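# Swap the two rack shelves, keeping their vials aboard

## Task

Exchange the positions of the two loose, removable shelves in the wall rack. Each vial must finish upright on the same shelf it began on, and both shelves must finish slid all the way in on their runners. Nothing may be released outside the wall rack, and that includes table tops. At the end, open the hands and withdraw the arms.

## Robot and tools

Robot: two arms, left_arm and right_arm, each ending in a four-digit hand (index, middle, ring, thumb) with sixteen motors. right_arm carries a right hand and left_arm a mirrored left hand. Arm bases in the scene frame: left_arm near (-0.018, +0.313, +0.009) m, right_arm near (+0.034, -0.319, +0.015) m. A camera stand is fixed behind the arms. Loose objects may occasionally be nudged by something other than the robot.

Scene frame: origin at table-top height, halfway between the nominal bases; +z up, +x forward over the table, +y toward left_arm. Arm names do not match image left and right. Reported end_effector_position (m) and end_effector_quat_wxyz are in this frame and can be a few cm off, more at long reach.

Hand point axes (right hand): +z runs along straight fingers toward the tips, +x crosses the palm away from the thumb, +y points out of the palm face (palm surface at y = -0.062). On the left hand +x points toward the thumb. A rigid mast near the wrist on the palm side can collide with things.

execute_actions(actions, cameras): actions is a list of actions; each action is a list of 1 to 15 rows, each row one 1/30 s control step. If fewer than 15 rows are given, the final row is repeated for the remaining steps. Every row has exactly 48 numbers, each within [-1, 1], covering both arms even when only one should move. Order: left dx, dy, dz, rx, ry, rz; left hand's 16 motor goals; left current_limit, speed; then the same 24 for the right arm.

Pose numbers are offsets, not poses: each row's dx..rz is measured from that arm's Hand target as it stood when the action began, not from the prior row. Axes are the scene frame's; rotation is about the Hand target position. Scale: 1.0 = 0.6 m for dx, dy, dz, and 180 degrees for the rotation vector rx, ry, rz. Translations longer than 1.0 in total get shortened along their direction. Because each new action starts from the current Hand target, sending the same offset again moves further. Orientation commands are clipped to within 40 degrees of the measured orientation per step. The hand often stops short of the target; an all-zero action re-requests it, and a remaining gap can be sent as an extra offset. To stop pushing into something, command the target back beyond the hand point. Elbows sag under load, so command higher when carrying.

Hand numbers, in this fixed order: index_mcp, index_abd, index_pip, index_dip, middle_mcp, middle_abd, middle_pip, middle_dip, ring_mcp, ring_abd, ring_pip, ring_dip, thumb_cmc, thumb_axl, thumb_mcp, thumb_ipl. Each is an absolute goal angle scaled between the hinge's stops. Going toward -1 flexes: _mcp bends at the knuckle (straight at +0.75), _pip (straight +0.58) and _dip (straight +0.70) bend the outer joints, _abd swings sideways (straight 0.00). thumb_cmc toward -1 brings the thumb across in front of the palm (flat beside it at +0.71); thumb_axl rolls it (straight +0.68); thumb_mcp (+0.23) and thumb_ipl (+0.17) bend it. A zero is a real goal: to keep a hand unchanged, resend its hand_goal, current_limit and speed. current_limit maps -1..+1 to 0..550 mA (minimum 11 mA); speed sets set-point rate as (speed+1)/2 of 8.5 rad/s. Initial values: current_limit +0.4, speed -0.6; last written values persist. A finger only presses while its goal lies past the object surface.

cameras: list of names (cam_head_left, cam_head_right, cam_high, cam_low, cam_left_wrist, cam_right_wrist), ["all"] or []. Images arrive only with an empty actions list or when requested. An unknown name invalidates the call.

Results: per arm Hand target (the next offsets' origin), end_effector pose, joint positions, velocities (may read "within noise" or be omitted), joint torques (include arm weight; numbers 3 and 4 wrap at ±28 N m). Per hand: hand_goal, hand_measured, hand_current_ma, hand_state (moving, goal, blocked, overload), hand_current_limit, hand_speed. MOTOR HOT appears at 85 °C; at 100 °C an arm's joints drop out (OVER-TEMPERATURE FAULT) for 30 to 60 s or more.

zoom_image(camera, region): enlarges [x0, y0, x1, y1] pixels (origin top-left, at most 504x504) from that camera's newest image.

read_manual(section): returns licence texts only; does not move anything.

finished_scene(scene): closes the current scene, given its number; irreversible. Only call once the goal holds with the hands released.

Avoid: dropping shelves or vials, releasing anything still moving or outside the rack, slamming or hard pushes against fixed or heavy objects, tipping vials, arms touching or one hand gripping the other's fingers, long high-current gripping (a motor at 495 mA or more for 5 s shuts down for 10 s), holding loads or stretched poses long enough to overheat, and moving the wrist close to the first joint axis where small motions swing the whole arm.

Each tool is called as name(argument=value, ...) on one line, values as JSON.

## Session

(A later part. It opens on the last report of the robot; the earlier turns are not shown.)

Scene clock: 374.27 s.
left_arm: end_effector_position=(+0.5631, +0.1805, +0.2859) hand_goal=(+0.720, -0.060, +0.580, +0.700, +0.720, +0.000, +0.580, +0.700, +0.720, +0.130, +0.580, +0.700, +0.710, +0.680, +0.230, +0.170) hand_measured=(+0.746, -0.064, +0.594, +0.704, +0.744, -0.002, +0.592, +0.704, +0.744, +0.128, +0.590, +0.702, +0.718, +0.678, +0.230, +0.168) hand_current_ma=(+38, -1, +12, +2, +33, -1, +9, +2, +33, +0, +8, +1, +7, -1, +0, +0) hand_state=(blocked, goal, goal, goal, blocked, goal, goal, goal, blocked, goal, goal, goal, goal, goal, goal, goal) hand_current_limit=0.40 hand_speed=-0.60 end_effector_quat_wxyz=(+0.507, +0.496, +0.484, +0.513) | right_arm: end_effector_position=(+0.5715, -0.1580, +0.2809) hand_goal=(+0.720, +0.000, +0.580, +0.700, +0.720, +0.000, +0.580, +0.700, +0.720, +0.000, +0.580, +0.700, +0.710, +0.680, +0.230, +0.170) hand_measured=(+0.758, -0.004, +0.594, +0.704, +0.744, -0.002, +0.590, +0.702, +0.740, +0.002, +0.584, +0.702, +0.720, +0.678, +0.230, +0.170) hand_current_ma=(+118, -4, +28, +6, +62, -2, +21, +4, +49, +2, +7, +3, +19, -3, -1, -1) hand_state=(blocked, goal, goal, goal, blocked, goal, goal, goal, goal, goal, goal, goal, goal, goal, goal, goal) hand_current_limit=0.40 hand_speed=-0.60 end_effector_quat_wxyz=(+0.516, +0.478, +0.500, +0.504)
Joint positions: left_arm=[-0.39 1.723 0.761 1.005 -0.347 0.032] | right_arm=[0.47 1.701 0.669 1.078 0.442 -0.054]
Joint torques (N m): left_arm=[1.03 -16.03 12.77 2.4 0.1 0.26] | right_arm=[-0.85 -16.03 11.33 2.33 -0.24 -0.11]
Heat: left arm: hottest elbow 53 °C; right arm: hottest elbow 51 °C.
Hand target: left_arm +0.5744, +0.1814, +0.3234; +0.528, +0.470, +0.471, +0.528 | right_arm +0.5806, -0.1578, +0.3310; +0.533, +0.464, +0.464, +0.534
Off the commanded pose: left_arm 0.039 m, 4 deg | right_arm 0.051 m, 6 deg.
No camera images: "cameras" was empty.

execute_actions(actions=[[[0.006,0,-0.001,0,0,0,0.72,-0.06,0.58,0.7,0.72,0,0.58,0.7,0.72,0.13,0.58,0.7,0.71,0.68,0.23,0.17,0.4,-0.6,0.005,0,0,0,0,0,0.72,0,0.58,0.7,0.72,0,0.58,0.7,0.72,0,0.58,0.7,0.71,0.68,0.23,0.17,0.4,-0.6]]], cameras=["cam_high","cam_left_wrist","cam_right_wrist","cam_low"])

zoom_image(camera="cam_high", region=[385, 155, 465, 215])

zoom_image(camera="cam_high", region=[385, 310, 465, 370])

zoom_image(camera="cam_left_wrist", region=[240, 100, 360, 220])

zoom_image(camera="cam_right_wrist", region=[320, 100, 440, 220])

zoom_image(camera="cam_low", region=[270, 130, 390, 260])

Scene clock: 375.83 s.
left_arm: end_effector_position=(+0.5656, +0.1805, +0.2896) hand_goal=(+0.720, -0.060, +0.580, +0.700, +0.720, +0.000, +0.580, +0.700, +0.720, +0.130, +0.580, +0.700, +0.710, +0.680, +0.230, +0.170) hand_measured=(+0.746, -0.064, +0.594, +0.704, +0.744, -0.002, +0.592, +0.704, +0.746, +0.128, +0.590, +0.702, +0.718, +0.678, +0.230, +0.168) hand_current_ma=(+38, -1, +12, +2, +34, -1, +10, +2, +36, +0, +9, +1, +7, -1, +0, +0) hand_state=(blocked, goal, goal, goal, blocked, goal, goal, goal, blocked, goal, goal, goal, goal, goal, goal, goal) hand_current_limit=0.40 hand_speed=-0.60 end_effector_quat_wxyz=(+0.510, +0.494, +0.482, +0.513) | right_arm: end_effector_position=(+0.5740, -0.1581, +0.2836) hand_goal=(+0.720, +0.000, +0.580, +0.700, +0.720, +0.000, +0.580, +0.700, +0.720, +0.000, +0.580, +0.700, +0.710, +0.680, +0.230, +0.170) hand_measured=(+0.758, -0.004, +0.594, +0.704, +0.744, -0.002, +0.590, +0.702, +0.740, +0.002, +0.584, +0.702, +0.720, +0.678, +0.230, +0.170) hand_current_ma=(+118, -4, +28, +6, +62, -2, +21, +4, +49, +2, +7, +3, +19, -3, -1, -1) hand_state=(blocked, goal, goal, goal, blocked, goal, goal, goal, goal, goal, goal, goal, goal, goal, goal, goal) hand_current_limit=0.40 hand_speed=-0.60 end_effector_quat_wxyz=(+0.517, +0.478, +0.499, +0.506)
Joint positions: left_arm=[-0.388 1.723 0.77 1.002 -0.344 0.032] | right_arm=[0.467 1.701 0.678 1.075 0.439 -0.054]
Joint torques (N m): left_arm=[0.79 -15.56 12.86 2.41 0.1 0.25] | right_arm=[-1.03 -15.79 11.44 2.35 -0.25 -0.11]
Heat: left arm: hottest elbow 53 °C; right arm: hottest elbow 51 °C.
Hand target: left_arm +0.5780, +0.1815, +0.3227; +0.528, +0.470, +0.471, +0.527 | right_arm +0.5836, -0.1578, +0.3310; +0.533, +0.464, +0.464, +0.534
Off the commanded pose: left_arm 0.035 m, 4 deg | right_arm 0.048 m, 6 deg.
camera_calibration:
cam_left_wrist: T_world_to_cam=[[0.0100007, -0.73252, -0.680672, 0.292393], [-0.716676, 0.469453, -0.515741, 0.42356], [0.697334, 0.492979, -0.520285, -0.213437], [0, 0, 0, 1]] pos_world=[0.449468, 0.120562, 0.306423]
cam_right_wrist: T_world_to_cam=[[-0.048899, -0.750019, 0.659606, -0.247871], [-0.717621, -0.432954, -0.5455, 0.448546], [0.694715, -0.500022, -0.517059, -0.209807], [0, 0, 0, 1]] pos_world=[0.455521, -0.0966157, 0.299696]
Images, in order (width x height): cam_high 672x504, cam_low 672x504, cam_left_wrist 672x504, cam_right_wrist 672x504.

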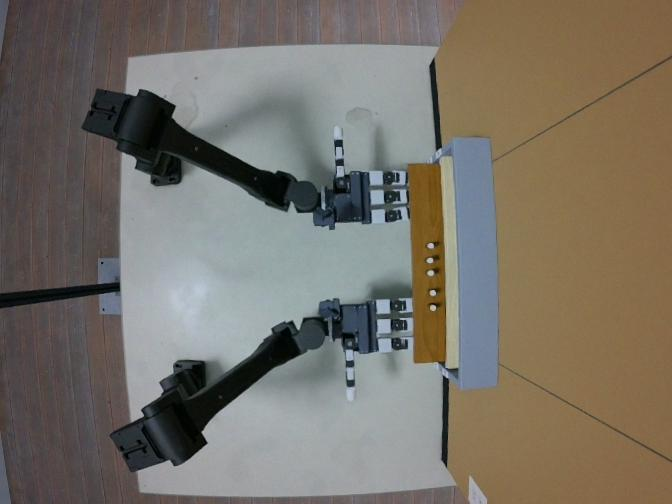

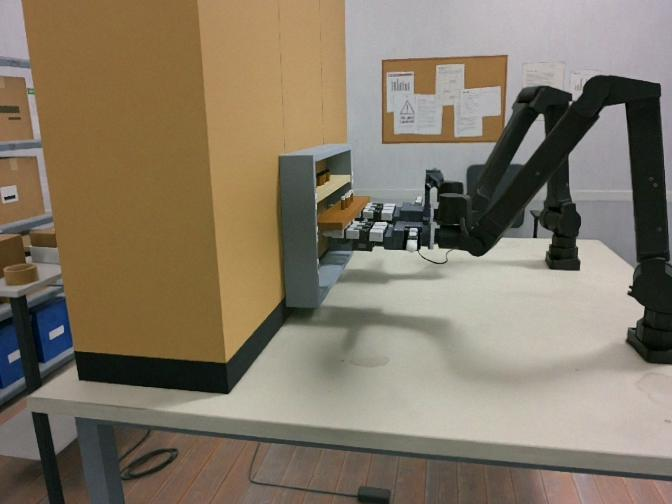

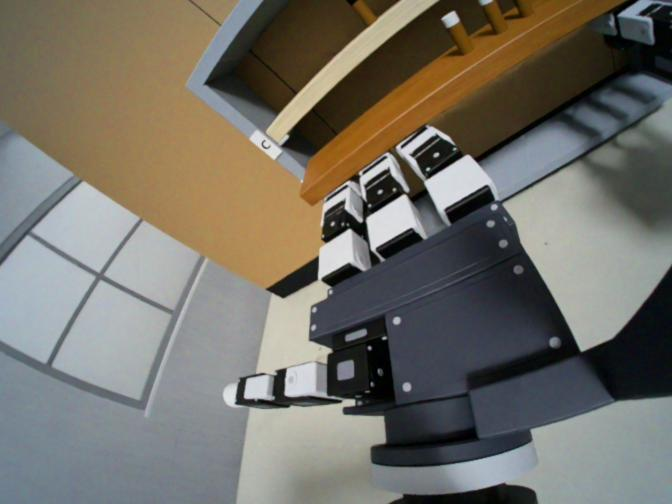

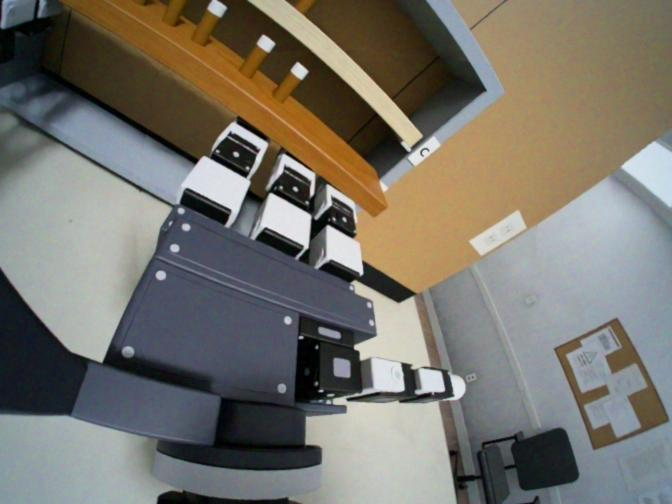

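Scaled by 6.300.

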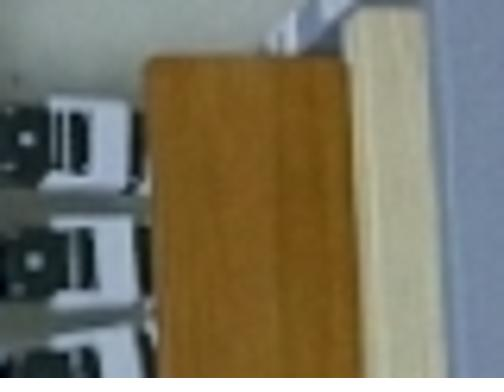

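Scaled by 6.300.

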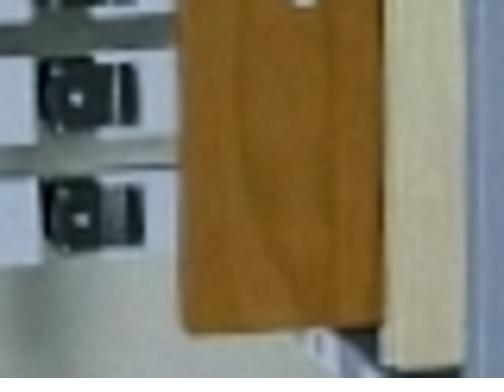

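Scaled by 4.200 from the camera's 672x504 image, which has a finer 960x720 frame.

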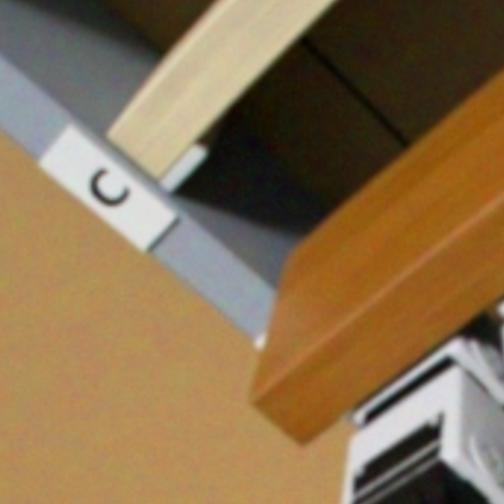

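Scaled by 4.200 from the camera's 672x504 image, which has a finer 960x720 frame.

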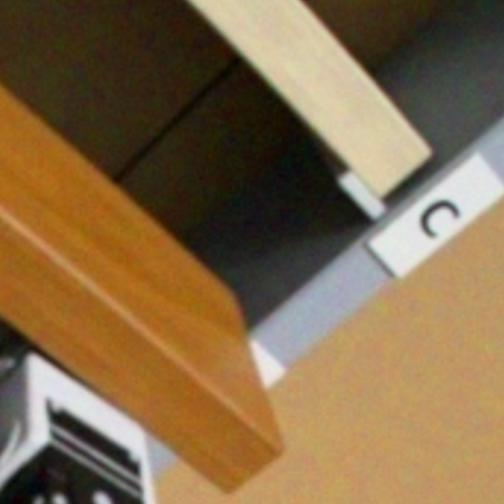

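Scaled by 3.877.

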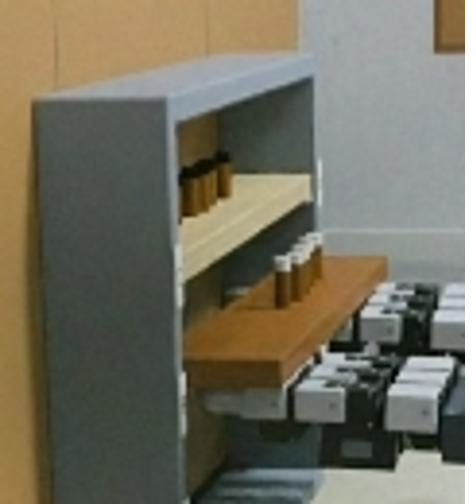

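execute_actions(actions=[[[0.006,0,-0.005,0,0,0,0.72,-0.06,0.58,0.7,0.72,0,0.58,0.7,0.72,0.13,0.58,0.7,0.71,0.68,0.23,0.17,0.4,-0.6,0.006,0,-0.003,0,0,0,0.72,0,0.58,0.7,0.72,0,0.58,0.7,0.72,0,0.58,0.7,0.71,0.68,0.23,0.17,0.4,-0.6]],[[0.006,0,-0.003,0,0,0,0.72,-0.06,0.58,0.7,0.72,0,0.58,0.7,0.72,0.13,0.58,0.7,0.71,0.68,0.23,0.17,0.4,-0.6,0.006,0,-0.003,0,0,0,0.72,0,0.58,0.7,0.72,0,0.58,0.7,0.72,0,0.58,0.7,0.71,0.68,0.23,0.17,0.4,-0.6]]], cameras=[])

Scene clock: 379.03 s.
left_arm: end_effector_position=(+0.5711, +0.1804, +0.2949) hand_goal=(+0.720, -0.060, +0.580, +0.700, +0.720, +0.000, +0.580, +0.700, +0.720, +0.130, +0.580, +0.700, +0.710, +0.680, +0.230, +0.170) hand_measured=(+0.746, -0.062, +0.594, +0.704, +0.746, -0.002, +0.592, +0.704, +0.746, +0.130, +0.592, +0.704, +0.718, +0.678, +0.230, +0.168) hand_current_ma=(+38, -1, +12, +2, +35, -1, +10, +2, +38, +0, +10, +1, +7, -1, +0, +0) hand_state=(blocked, goal, goal, goal, blocked, goal, goal, goal, blocked, goal, goal, goal, goal, goal, goal, goal) hand_current_limit=0.40 hand_speed=-0.60 end_effector_quat_wxyz=(+0.514, +0.490, +0.480, +0.515) | right_arm: end_effector_position=(+0.5787, -0.1592, +0.2905) hand_goal=(+0.720, +0.000, +0.580, +0.700, +0.720, +0.000, +0.580, +0.700, +0.720, +0.000, +0.580, +0.700, +0.710, +0.680, +0.230, +0.170) hand_measured=(+0.758, -0.002, +0.594, +0.704, +0.744, -0.002, +0.590, +0.702, +0.740, +0.002, +0.584, +0.702, +0.720, +0.678, +0.230, +0.170) hand_current_ma=(+118, -3, +28, +6, +62, -2, +21, +4, +49, +2, +7, +3, +19, -3, -1, -1) hand_state=(blocked, goal, goal, goal, blocked, goal, goal, goal, goal, goal, goal, goal, goal, goal, goal, goal) hand_current_limit=0.40 hand_speed=-0.60 end_effector_quat_wxyz=(+0.519, +0.476, +0.493, +0.511)
Joint positions: left_arm=[-0.384 1.729 0.79 1.002 -0.338 0.033] | right_arm=[0.46 1.701 0.694 1.075 0.432 -0.054]
Joint torques (N m): left_arm=[1.08 -14.21 12.94 2.65 0.08 0.24] | right_arm=[-0.91 -14.04 11.69 2.54 -0.27 -0.08]
Heat: left arm: hottest elbow 53 °C; right arm: hottest elbow 52 °C.
Hand target: left_arm +0.5852, +0.1813, +0.3178; +0.528, +0.471, +0.471, +0.527 | right_arm +0.5908, -0.1578, +0.3274; +0.533, +0.464, +0.464, +0.534
Off the commanded pose: left_arm 0.027 m, 3 deg | right_arm 0.039 m, 5 deg.
No camera images: "cameras" was empty.

execute_actions(actions=[[[0.002,0,-0.007,0,0,0,0.72,-0.06,0.58,0.7,0.72,0,0.58,0.7,0.72,0.13,0.58,0.7,0.71,0.68,0.23,0.17,0.4,-0.6,0.002,0,-0.007,0,0,0,0.72,0,0.58,0.7,0.72,0,0.58,0.7,0.72,0,0.58,0.7,0.71,0.68,0.23,0.17,0.4,-0.6]],[[0,0,-0.005,0,0,0,0.72,-0.06,0.58,0.7,0.72,0,0.58,0.7,0.72,0.13,0.58,0.7,0.71,0.68,0.23,0.17,0.4,-0.6,0,0,-0.005,0,0,0,0.72,0,0.58,0.7,0.72,0,0.58,0.7,0.72,0,0.58,0.7,0.71,0.68,0.23,0.17,0.4,-0.6]]], cameras=["cam_low"])

zoom_image(camera="cam_low", region=[270, 130, 390, 260])

Scene clock: 381.47 s.
left_arm: end_effector_position=(+0.5742, +0.1797, +0.2861) hand_goal=(+0.720, -0.060, +0.580, +0.700, +0.720, +0.000, +0.580, +0.700, +0.720, +0.130, +0.580, +0.700, +0.710, +0.680, +0.230, +0.170) hand_measured=(+0.748, -0.062, +0.596, +0.704, +0.746, -0.002, +0.592, +0.704, +0.744, +0.130, +0.588, +0.704, +0.718, +0.678, +0.230, +0.168) hand_current_ma=(+42, -1, +15, +2, +35, -1, +10, +2, +32, +0, +6, +1, +7, -1, +0, +0) hand_state=(blocked, goal, goal, goal, blocked, goal, goal, goal, blocked, goal, goal, goal, goal, goal, goal, goal) hand_current_limit=0.40 hand_speed=-0.60 end_effector_quat_wxyz=(+0.510, +0.495, +0.482, +0.513) | right_arm: end_effector_position=(+0.5797, -0.1593, +0.2871) hand_goal=(+0.720, +0.000, +0.580, +0.700, +0.720, +0.000, +0.580, +0.700, +0.720, +0.000, +0.580, +0.700, +0.710, +0.680, +0.230, +0.170) hand_measured=(+0.758, -0.002, +0.594, +0.704, +0.746, -0.002, +0.592, +0.704, +0.740, +0.002, +0.586, +0.702, +0.720, +0.678, +0.230, +0.170) hand_current_ma=(+118, -3, +28, +6, +68, -2, +28, +6, +49, +2, +9, +3, +19, -3, -1, -1) hand_state=(blocked, goal, goal, goal, blocked, goal, goal, goal, goal, goal, goal, goal, goal, goal, goal, goal) hand_current_limit=0.40 hand_speed=-0.60 end_effector_quat_wxyz=(+0.519, +0.476, +0.495, +0.509)
Joint positions: left_arm=[-0.383 1.746 0.792 1.002 -0.337 0.033] | right_arm=[0.458 1.708 0.694 1.075 0.431 -0.054]
Joint torques (N m): left_arm=[1.08 -14.27 12.6 3.47 0.08 0.21] | right_arm=[-0.73 -12.63 11.66 3.32 -0.29 -0.08]
Heat: left arm: hottest elbow 54 °C; right arm: hottest elbow 52 °C.
Hand target: left_arm +0.5864, +0.1813, +0.3108; +0.528, +0.471, +0.471, +0.527 | right_arm +0.5920, -0.1578, +0.3202; +0.533, +0.464, +0.464, +0.534
Off the commanded pose: left_arm 0.027 m, 4 deg | right_arm 0.035 m, 5 deg.
Images, in order (width x height): cam_low 672x504.

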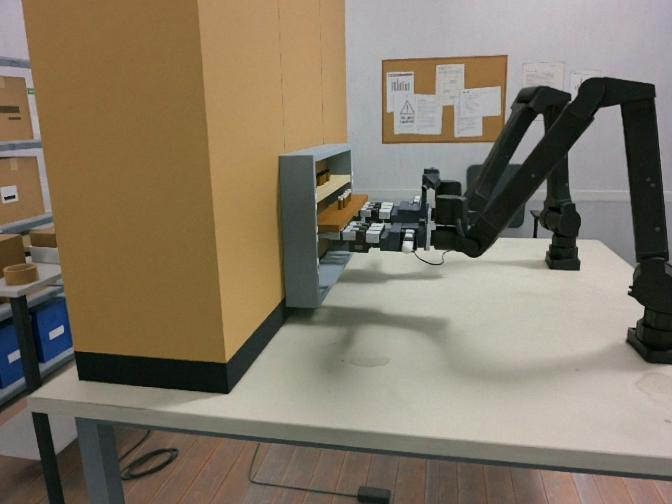

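Scaled by 3.877.

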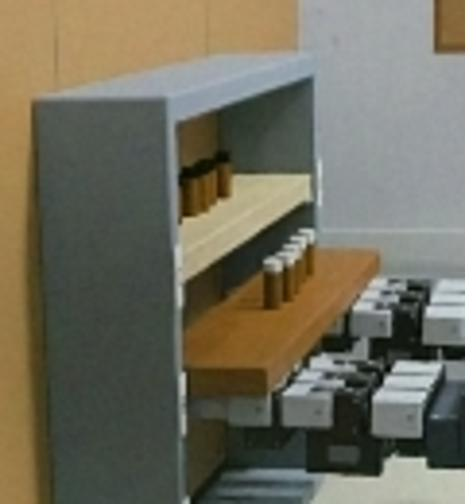

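execute_actions(actions=[[[0.001,0,0.003,0,0,0,0.72,-0.06,0.58,0.7,0.72,0,0.58,0.7,0.72,0.13,0.58,0.7,0.71,0.68,0.23,0.17,0.4,-0.6,0.002,0,-0.005,0,0,0,0.72,0,0.58,0.7,0.72,0,0.58,0.7,0.72,0,0.58,0.7,0.71,0.68,0.23,0.17,0.4,-0.6]]], cameras=[])

Scene clock: 382.67 s.
left_arm: end_effector_position=(+0.5743, +0.1801, +0.2861) hand_goal=(+0.720, -0.060, +0.580, +0.700, +0.720, +0.000, +0.580, +0.700, +0.720, +0.130, +0.580, +0.700, +0.710, +0.680, +0.230, +0.170) hand_measured=(+0.748, -0.062, +0.596, +0.704, +0.746, -0.002, +0.592, +0.704, +0.744, +0.130, +0.590, +0.704, +0.718, +0.678, +0.230, +0.168) hand_current_ma=(+42, -1, +15, +2, +35, -1, +10, +2, +33, +0, +8, +1, +7, -1, +0, +0) hand_state=(blocked, goal, goal, goal, blocked, goal, goal, goal, blocked, goal, goal, goal, goal, goal, goal, goal) hand_current_limit=0.40 hand_speed=-0.60 end_effector_quat_wxyz=(+0.509, +0.495, +0.482, +0.513) | right_arm: end_effector_position=(+0.5808, -0.1589, +0.2835) hand_goal=(+0.720, +0.000, +0.580, +0.700, +0.720, +0.000, +0.580, +0.700, +0.720, +0.000, +0.580, +0.700, +0.710, +0.680, +0.230, +0.170) hand_measured=(+0.758, -0.002, +0.594, +0.704, +0.746, -0.002, +0.592, +0.704, +0.740, +0.002, +0.586, +0.702, +0.720, +0.678, +0.230, +0.170) hand_current_ma=(+119, -3, +28, +6, +68, -2, +26, +6, +49, +2, +9, +3, +19, -3, -1, -1) hand_state=(blocked, goal, goal, goal, blocked, goal, goal, goal, goal, goal, goal, goal, goal, goal, goal, goal) hand_current_limit=0.40 hand_speed=-0.60 end_effector_quat_wxyz=(+0.518, +0.477, +0.497, +0.507)
Joint positions: left_arm=[-0.382 1.746 0.792 1.002 -0.337 0.033] | right_arm=[0.458 1.716 0.695 1.077 0.43 -0.054]
Joint torques (N m): left_arm=[0.79 -14.56 12.75 3.22 0.07 0.23] | right_arm=[-0.91 -12.81 11.69 3.56 -0.26 -0.09]
Heat: left arm: hottest elbow 54 °C; right arm: hottest elbow 52 °C.
Hand target: left_arm +0.5870, +0.1814, +0.3126; +0.528, +0.471, +0.471, +0.528 | right_arm +0.5932, -0.1578, +0.3172; +0.533, +0.464, +0.464, +0.534
Off the commanded pose: left_arm 0.029 m, 4 deg | right_arm 0.036 m, 5 deg.
No camera images: "cameras" was empty.

execute_actions(actions=[[[0.006,0,-0.003,0,0,0,0.72,-0.06,0.58,0.7,0.72,0,0.58,0.7,0.72,0.13,0.58,0.7,0.71,0.68,0.23,0.17,0.4,-0.6,0.006,0,-0.003,0,0,0,0.72,0,0.58,0.7,0.72,0,0.58,0.7,0.72,0,0.58,0.7,0.71,0.68,0.23,0.17,0.4,-0.6]],[[0.006,0,-0.003,0,0,0,0.72,-0.06,0.58,0.7,0.72,0,0.58,0.7,0.72,0.13,0.58,0.7,0.71,0.68,0.23,0.17,0.4,-0.6,0.007,0,-0.003,0,0,0,0.72,0,0.58,0.7,0.72,0,0.58,0.7,0.72,0,0.58,0.7,0.71,0.68,0.23,0.17,0.4,-0.6]]], cameras=[])

Scene clock: 384.50 s.
left_arm: end_effector_position=(+0.5817, +0.1804, +0.2829) hand_goal=(+0.720, -0.060, +0.580, +0.700, +0.720, +0.000, +0.580, +0.700, +0.720, +0.130, +0.580, +0.700, +0.710, +0.680, +0.230, +0.170) hand_measured=(+0.748, -0.062, +0.596, +0.704, +0.746, -0.002, +0.592, +0.704, +0.744, +0.130, +0.590, +0.704, +0.718, +0.678, +0.230, +0.168) hand_current_ma=(+42, -1, +15, +2, +35, -1, +10, +2, +33, +0, +8, +1, +7, -1, +0, +0) hand_state=(blocked, goal, goal, goal, blocked, goal, goal, goal, blocked, goal, goal, goal, goal, goal, goal, goal) hand_current_limit=0.40 hand_speed=-0.60 end_effector_quat_wxyz=(+0.509, +0.495, +0.483, +0.513) | right_arm: end_effector_position=(+0.5890, -0.1586, +0.2804) hand_goal=(+0.720, +0.000, +0.580, +0.700, +0.720, +0.000, +0.580, +0.700, +0.720, +0.000, +0.580, +0.700, +0.710, +0.680, +0.230, +0.170) hand_measured=(+0.758, -0.002, +0.594, +0.704, +0.746, -0.002, +0.592, +0.704, +0.740, +0.002, +0.586, +0.702, +0.720, +0.678, +0.230, +0.170) hand_current_ma=(+119, -3, +28, +6, +68, -2, +26, +6, +49, +2, +9, +3, +19, -3, -1, -1) hand_state=(blocked, goal, goal, goal, blocked, goal, goal, goal, goal, goal, goal, goal, goal, goal, goal, goal) hand_current_limit=0.40 hand_speed=-0.60 end_effector_quat_wxyz=(+0.518, +0.477, +0.497, +0.507)
Joint positions: left_arm=[-0.376 1.766 0.811 1.002 -0.332 0.033] | right_arm=[0.45 1.738 0.715 1.079 0.422 -0.054]
Joint torques (N m): left_arm=[0.85 -14.86 12.72 3.36 0.09 0.22] | right_arm=[-0.79 -12.98 11.58 3.52 -0.25 -0.09]
Heat: left arm: hottest elbow 54 °C; right arm: hottest elbow 52 °C.
Hand target: left_arm +0.5942, +0.1814, +0.3089; +0.528, +0.471, +0.471, +0.527 | right_arm +0.6010, -0.1577, +0.3135; +0.533, +0.464, +0.464, +0.534
Off the commanded pose: left_arm 0.029 m, 4 deg | right_arm 0.035 m, 5 deg.
No camera images: "cameras" was empty.

execute_actions(actions=[[[0.006,0,0.001,0,0,0,0.72,-0.06,0.58,0.7,0.72,0,0.58,0.7,0.72,0.13,0.58,0.7,0.71,0.68,0.23,0.17,0.4,-0.6,0.006,0,-0.001,0,0,0,0.72,0,0.58,0.7,0.72,0,0.58,0.7,0.72,0,0.58,0.7,0.71,0.68,0.23,0.17,0.4,-0.6]],[[0.006,0,0.001,0,0,0,0.72,-0.06,0.58,0.7,0.72,0,0.58,0.7,0.72,0.13,0.58,0.7,0.71,0.68,0.23,0.17,0.4,-0.6,0.006,0,-0.001,0,0,0,0.72,0,0.58,0.7,0.72,0,0.58,0.7,0.72,0,0.58,0.7,0.71,0.68,0.23,0.17,0.4,-0.6]],[[0.006,0,0,0,0,0,0.72,-0.06,0.58,0.7,0.72,0,0.58,0.7,0.72,0.13,0.58,0.7,0.71,0.68,0.23,0.17,0.4,-0.6,0.006,0,-0.001,0,0,0,0.72,0,0.58,0.7,0.72,0,0.58,0.7,0.72,0,0.58,0.7,0.71,0.68,0.23,0.17,0.4,-0.6]]], cameras=["cam_low","cam_high","cam_left_wrist","cam_right_wrist"])

zoom_image(camera="cam_low", region=[270, 130, 390, 260])

zoom_image(camera="cam_high", region=[385, 155, 465, 215])

zoom_image(camera="cam_high", region=[385, 310, 465, 370])

zoom_image(camera="cam_left_wrist", region=[240, 100, 360, 220])

zoom_image(camera="cam_right_wrist", region=[320, 100, 440, 220])

Scene clock: 387.43 s.
left_arm: end_effector_position=(+0.5908, +0.1807, +0.2864) hand_goal=(+0.720, -0.060, +0.580, +0.700, +0.720, +0.000, +0.580, +0.700, +0.720, +0.130, +0.580, +0.700, +0.710, +0.680, +0.230, +0.170) hand_measured=(+0.748, -0.062, +0.594, +0.704, +0.746, -0.002, +0.592, +0.704, +0.746, +0.130, +0.592, +0.704, +0.718, +0.678, +0.230, +0.168) hand_current_ma=(+40, -1, +13, +2, +36, -1, +10, +2, +37, +0, +10, +1, +7, -1, +0, +0) hand_state=(blocked, goal, goal, goal, blocked, goal, goal, goal, blocked, goal, goal, goal, goal, goal, goal, goal) hand_current_limit=0.40 hand_speed=-0.60 end_effector_quat_wxyz=(+0.513, +0.490, +0.480, +0.516) | right_arm: end_effector_position=(+0.5992, -0.1584, +0.2812) hand_goal=(+0.720, +0.000, +0.580, +0.700, +0.720, +0.000, +0.580, +0.700, +0.720, +0.000, +0.580, +0.700, +0.710, +0.680, +0.230, +0.170) hand_measured=(+0.758, -0.002, +0.594, +0.704, +0.744, -0.002, +0.592, +0.704, +0.740, +0.002, +0.586, +0.702, +0.720, +0.678, +0.230, +0.170) hand_current_ma=(+119, -3, +28, +6, +67, -2, +24, +6, +49, +2, +9, +3, +19, -3, -1, -1) hand_state=(blocked, goal, goal, goal, blocked, goal, goal, goal, goal, goal, goal, goal, goal, goal, goal, goal) hand_current_limit=0.40 hand_speed=-0.60 end_effector_quat_wxyz=(+0.519, +0.475, +0.495, +0.510)
Joint positions: left_arm=[-0.369 1.782 0.84 1.002 -0.325 0.033] | right_arm=[0.441 1.759 0.744 1.079 0.412 -0.054]
Joint torques (N m): left_arm=[1.03 -15.15 13.05 2.78 0.1 0.22] | right_arm=[-0.91 -13.22 11.59 3.28 -0.24 -0.06]
Heat: left arm: hottest elbow 55 °C; right arm: hottest elbow 53 °C.
Hand target: left_arm +0.6049, +0.1814, +0.3100; +0.528, +0.471, +0.471, +0.527 | right_arm +0.6118, -0.1577, +0.3117; +0.533, +0.464, +0.464, +0.534
Off the commanded pose: left_arm 0.027 m, 3 deg | right_arm 0.033 m, 5 deg.
camera_calibration:
cam_left_wrist: T_world_to_cam=[[0.0174423, -0.734052, -0.678869, 0.285496], [-0.711508, 0.467912, -0.524228, 0.439562], [0.702462, 0.492165, -0.514122, -0.23746], [0, 0, 0, 1]] pos_world=[0.474579, 0.120762, 0.302162]
cam_right_wrist: T_world_to_cam=[[-0.0567174, -0.752822, 0.655776, -0.239918], [-0.710273, -0.431177, -0.556416, 0.464021], [0.701638, -0.497339, -0.510253, -0.234207], [0, 0, 0, 1]] pos_world=[0.480303, -0.0970204, 0.296017]
Images, in order (width x height): cam_high 672x504, cam_low 672x504, cam_left_wrist 672x504, cam_right_wrist 672x504.

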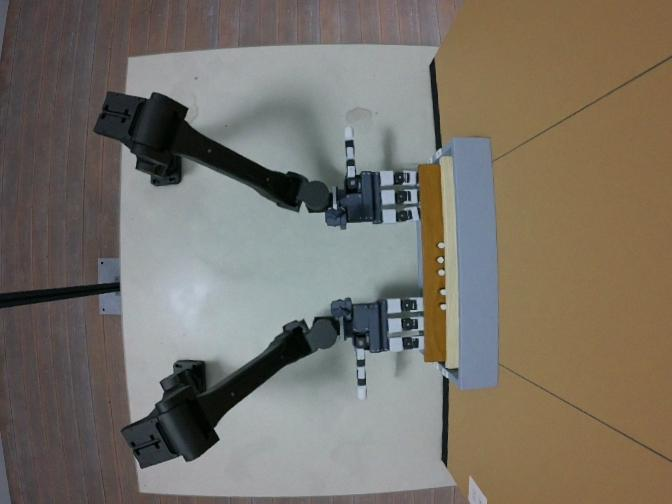

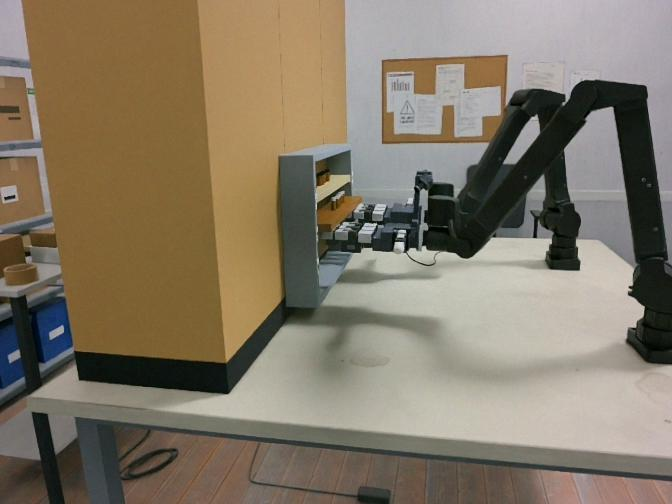

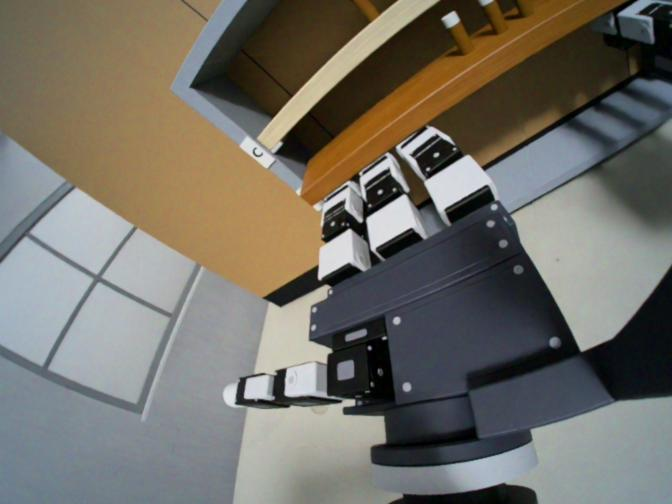

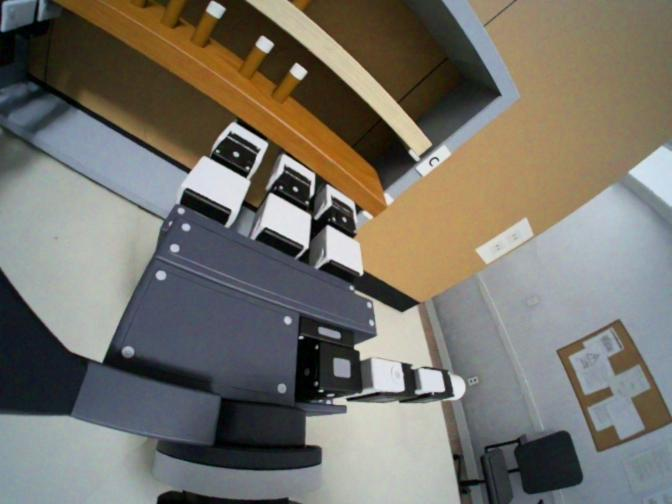

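Scaled by 3.877.

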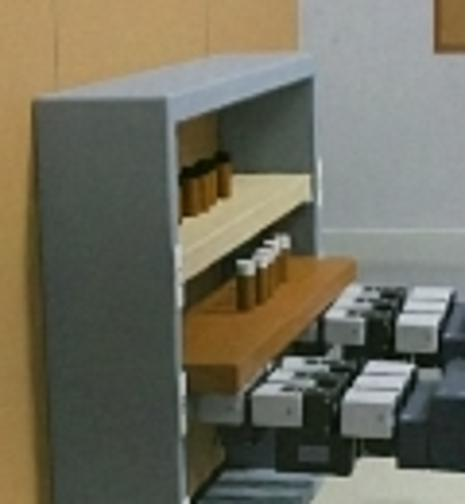

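Scaled by 6.300.

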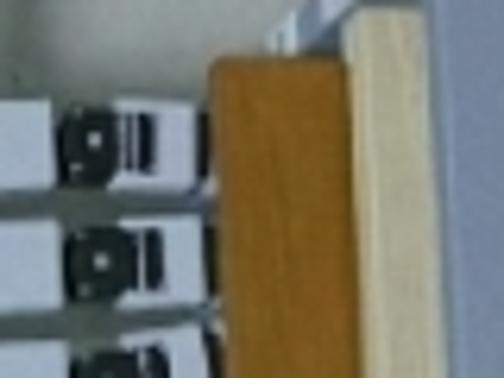

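Scaled by 6.300.

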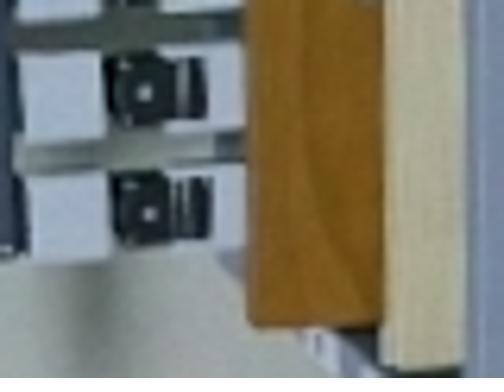

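Scaled by 4.200 from the camera's 672x504 image, which has a finer 960x720 frame.

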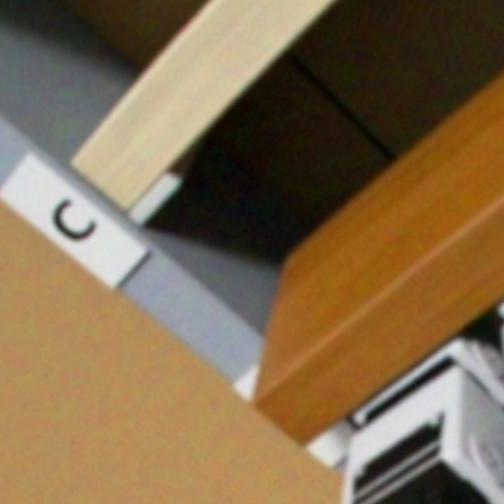

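Scaled by 4.200 from the camera's 672x504 image, which has a finer 960x720 frame.

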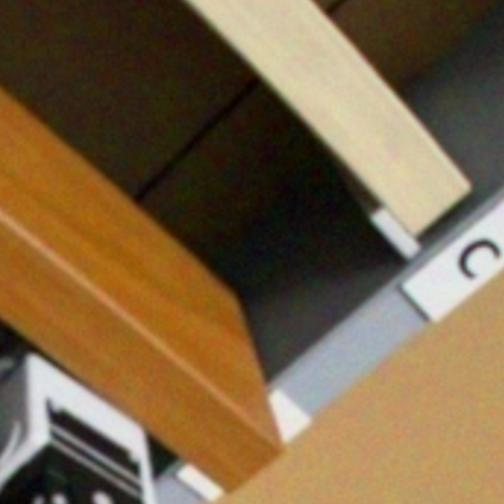

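execute_actions(actions=[[[0.006,0.002,-0.002,0,0,0,0.72,-0.06,0.58,0.7,0.72,0,0.58,0.7,0.72,0.13,0.58,0.7,0.71,0.68,0.23,0.17,0.4,-0.6,0.006,0.002,0,0,0,0,0.72,0,0.58,0.7,0.72,0,0.58,0.7,0.72,0,0.58,0.7,0.71,0.68,0.23,0.17,0.4,-0.6]],[[0.006,0.001,-0.002,0,0,0,0.72,-0.06,0.58,0.7,0.72,0,0.58,0.7,0.72,0.13,0.58,0.7,0.71,0.68,0.23,0.17,0.4,-0.6,0.006,0.001,0,0,0,0,0.72,0,0.58,0.7,0.72,0,0.58,0.7,0.72,0,0.58,0.7,0.71,0.68,0.23,0.17,0.4,-0.6]]], cameras=["cam_low","cam_left_wrist","cam_right_wrist"])

zoom_image(camera="cam_left_wrist", region=[240, 100, 360, 220])

zoom_image(camera="cam_right_wrist", region=[320, 100, 440, 220])

Scene clock: 392.03 s.
left_arm: end_effector_position=(+0.5980, +0.1820, +0.2857) hand_goal=(+0.720, -0.060, +0.580, +0.700, +0.720, +0.000, +0.580, +0.700, +0.720, +0.130, +0.580, +0.700, +0.710, +0.680, +0.230, +0.170) hand_measured=(+0.748, -0.062, +0.594, +0.704, +0.746, -0.002, +0.592, +0.704, +0.746, +0.130, +0.592, +0.704, +0.718, +0.678, +0.230, +0.168) hand_current_ma=(+40, -1, +13, +2, +36, -1, +10, +2, +37, +0, +10, +1, +7, -1, +0, +0) hand_state=(blocked, goal, goal, goal, blocked, goal, goal, goal, blocked, goal, goal, goal, goal, goal, goal, goal) hand_current_limit=0.40 hand_speed=-0.60 end_effector_quat_wxyz=(+0.514, +0.490, +0.480, +0.516) | right_arm: end_effector_position=(+0.6056, -0.1571, +0.2820) hand_goal=(+0.720, +0.000, +0.580, +0.700, +0.720, +0.000, +0.580, +0.700, +0.720, +0.000, +0.580, +0.700, +0.710, +0.680, +0.230, +0.170) hand_measured=(+0.758, -0.002, +0.594, +0.704, +0.744, -0.002, +0.592, +0.704, +0.740, +0.002, +0.586, +0.702, +0.720, +0.678, +0.230, +0.170) hand_current_ma=(+119, -3, +28, +6, +67, -2, +24, +6, +49, +2, +9, +3, +19, -3, -1, -1) hand_state=(blocked, goal, goal, goal, blocked, goal, goal, goal, goal, goal, goal, goal, goal, goal, goal, goal) hand_current_limit=0.40 hand_speed=-0.60 end_effector_quat_wxyz=(+0.520, +0.475, +0.492, +0.512)
Joint positions: left_arm=[-0.361 1.798 0.859 1.002 -0.316 0.033] | right_arm=[0.437 1.773 0.765 1.079 0.41 -0.054]
Joint torques (N m): left_arm=[0.79 -15.27 12.98 2.66 0.09 0.2] | right_arm=[-0.73 -13.68 11.73 2.93 -0.28 -0.04]
Heat: left arm: hottest elbow 56 °C; right arm: hottest elbow 53 °C.
Hand target: left_arm +0.6122, +0.1832, +0.3078; +0.528, +0.471, +0.471, +0.528 | right_arm +0.6190, -0.1559, +0.3118; +0.533, +0.464, +0.464, +0.534
Off the commanded pose: left_arm 0.026 m, 3 deg | right_arm 0.033 m, 5 deg.
camera_calibration:
cam_left_wrist: T_world_to_cam=[[0.0191754, -0.734509, -0.678328, 0.284719], [-0.709353, 0.468126, -0.52695, 0.443077], [0.704593, 0.491278, -0.512049, -0.245169], [0, 0, 0, 1]] pos_world=[0.481583, 0.122158, 0.301074]
cam_right_wrist: T_world_to_cam=[[-0.0613247, -0.754427, 0.653513, -0.235878], [-0.707253, -0.429159, -0.561797, 0.469668], [0.704296, -0.496651, -0.507253, -0.240078], [0, 0, 0, 1]] pos_world=[0.486794, -0.0956253, 0.296227]
Images, in order (width x height): cam_low 672x504, cam_left_wrist 672x504, cam_right_wrist 672x504.

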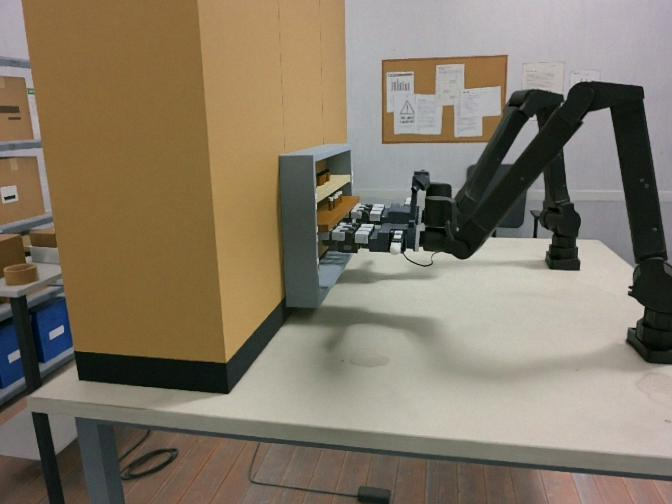

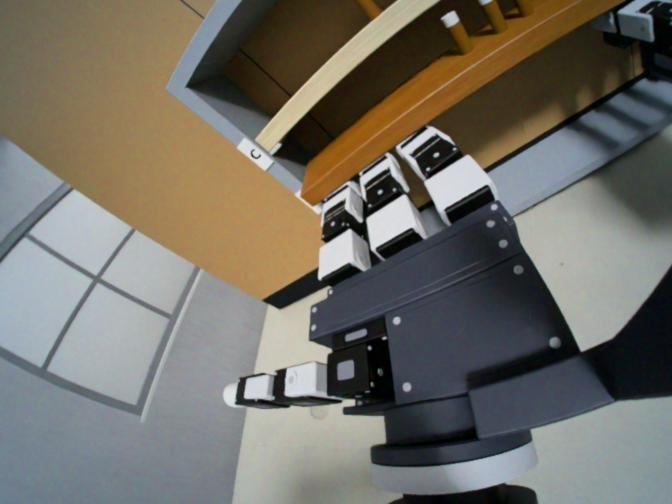

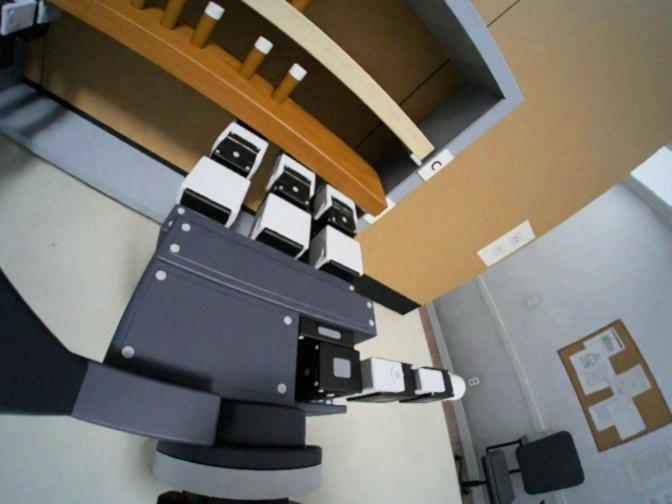

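Scaled by 4.200 from the camera's 672x504 image, which has a finer 960x720 frame.

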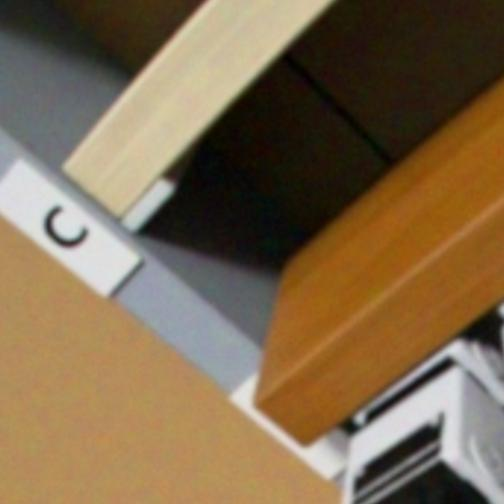

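Scaled by 4.200 from the camera's 672x504 image, which has a finer 960x720 frame.

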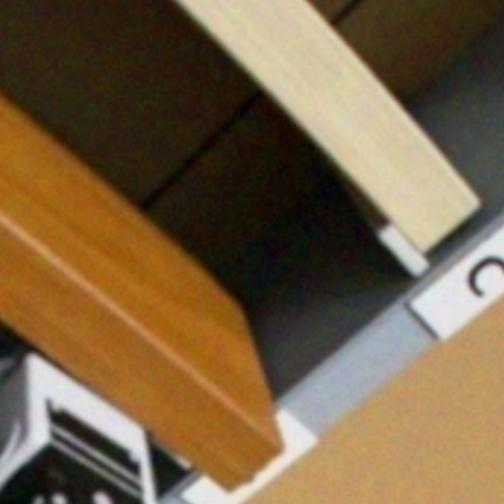

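execute_actions(actions=[[[0.006,0,-0.003,0,0,0,0.72,-0.06,0.58,0.7,0.72,0,0.58,0.7,0.72,0.13,0.58,0.7,0.71,0.68,0.23,0.17,0.4,-0.6,0.006,0,-0.003,0,0,0,0.72,0,0.58,0.7,0.72,0,0.58,0.7,0.72,0,0.58,0.7,0.71,0.68,0.23,0.17,0.4,-0.6]],[[0.006,0,-0.002,0,0,0,0.72,-0.06,0.58,0.7,0.72,0,0.58,0.7,0.72,0.13,0.58,0.7,0.71,0.68,0.23,0.17,0.4,-0.6,0.006,0,-0.002,0,0,0,0.72,0,0.58,0.7,0.72,0,0.58,0.7,0.72,0,0.58,0.7,0.71,0.68,0.23,0.17,0.4,-0.6]]], cameras=["cam_low","cam_left_wrist","cam_right_wrist"])

zoom_image(camera="cam_left_wrist", region=[240, 100, 360, 220])

zoom_image(camera="cam_right_wrist", region=[320, 100, 440, 220])

zoom_image(camera="cam_low", region=[270, 130, 390, 260])

Scene clock: 394.43 s.
left_arm: end_effector_position=(+0.6051, +0.1817, +0.2827) hand_goal=(+0.720, -0.060, +0.580, +0.700, +0.720, +0.000, +0.580, +0.700, +0.720, +0.130, +0.580, +0.700, +0.710, +0.680, +0.230, +0.170) hand_measured=(+0.748, -0.062, +0.594, +0.704, +0.746, -0.002, +0.592, +0.704, +0.746, +0.130, +0.592, +0.704, +0.718, +0.678, +0.230, +0.168) hand_current_ma=(+40, -1, +13, +2, +36, -1, +10, +2, +37, +0, +10, +1, +7, -1, +0, +0) hand_state=(blocked, goal, goal, goal, blocked, goal, goal, goal, blocked, goal, goal, goal, goal, goal, goal, goal) hand_current_limit=0.40 hand_speed=-0.60 end_effector_quat_wxyz=(+0.514, +0.490, +0.479, +0.516) | right_arm: end_effector_position=(+0.6128, -0.1568, +0.2787) hand_goal=(+0.720, +0.000, +0.580, +0.700, +0.720, +0.000, +0.580, +0.700, +0.720, +0.000, +0.580, +0.700, +0.710, +0.680, +0.230, +0.170) hand_measured=(+0.758, -0.002, +0.594, +0.704, +0.744, -0.002, +0.592, +0.704, +0.740, +0.002, +0.586, +0.702, +0.720, +0.678, +0.230, +0.170) hand_current_ma=(+119, -3, +28, +6, +67, -2, +24, +6, +49, +2, +9, +3, +19, -3, -1, -1) hand_state=(blocked, goal, goal, goal, blocked, goal, goal, goal, goal, goal, goal, goal, goal, goal, goal, goal) hand_current_limit=0.40 hand_speed=-0.60 end_effector_quat_wxyz=(+0.520, +0.475, +0.493, +0.511)
Joint positions: left_arm=[-0.357 1.817 0.879 1.002 -0.312 0.033] | right_arm=[0.431 1.792 0.783 1.079 0.404 -0.054]
Joint torques (N m): left_arm=[0.79 -15.5 13 2.67 0.08 0.21] | right_arm=[-0.56 -14.04 11.74 2.99 -0.26 -0.05]
Heat: left arm: hottest elbow 56 °C; right arm: hottest elbow 54 °C.
Hand target: left_arm +0.6194, +0.1831, +0.3047; +0.528, +0.471, +0.471, +0.527 | right_arm +0.6262, -0.1559, +0.3086; +0.533, +0.464, +0.464, +0.534
Off the commanded pose: left_arm 0.026 m, 3 deg | right_arm 0.033 m, 5 deg.
camera_calibration:
cam_left_wrist: T_world_to_cam=[[0.0192759, -0.734304, -0.678547, 0.282317], [-0.709347, 0.468235, -0.526861, 0.446702], [0.704596, 0.491481, -0.511851, -0.251716], [0, 0, 0, 1]] pos_world=[0.488783, 0.121859, 0.298075]
cam_right_wrist: T_world_to_cam=[[-0.0607131, -0.753873, 0.654209, -0.23357], [-0.707762, -0.429647, -0.560782, 0.472999], [0.703837, -0.497071, -0.507477, -0.246372], [0, 0, 0, 1]] pos_world=[0.493996, -0.0953241, 0.293025]
Images, in order (width x height): cam_low 672x504, cam_left_wrist 672x504, cam_right_wrist 672x504.

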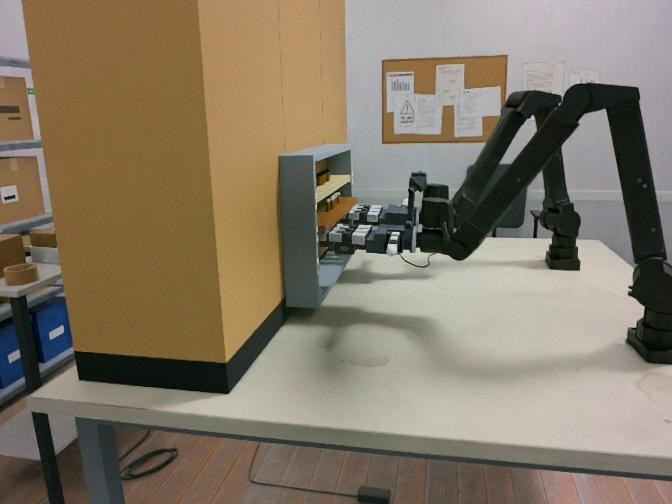

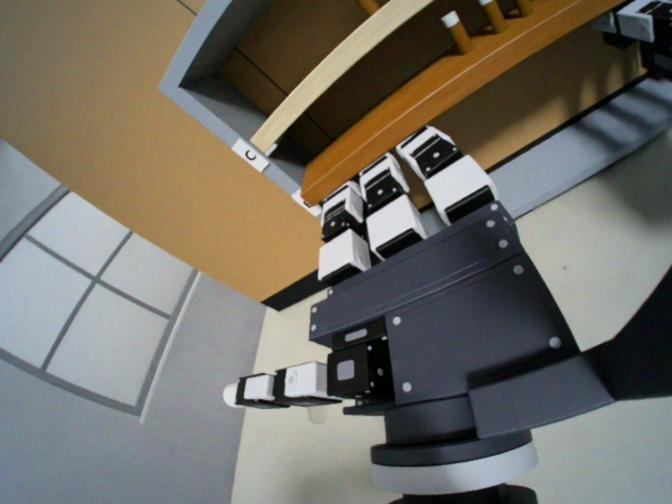

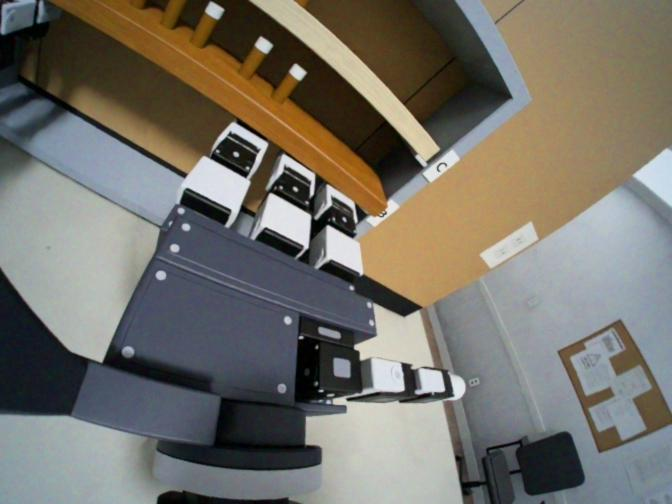

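Scaled by 4.200 from the camera's 672x504 image, which has a finer 960x720 frame.

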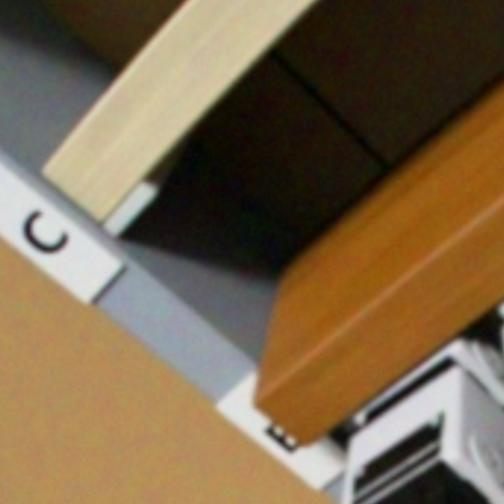

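Scaled by 4.200 from the camera's 672x504 image, which has a finer 960x720 frame.

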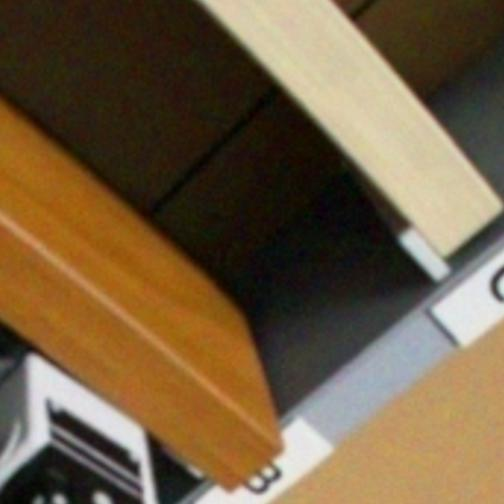

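Scaled by 3.877.

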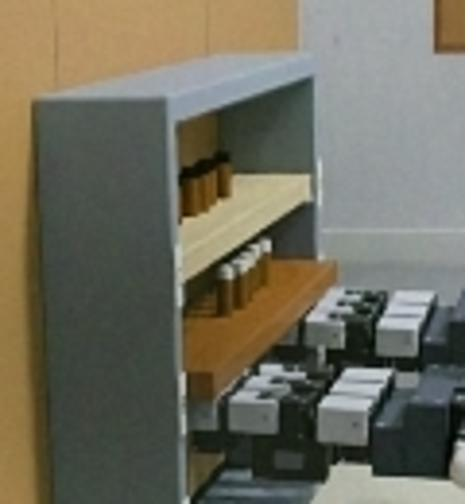

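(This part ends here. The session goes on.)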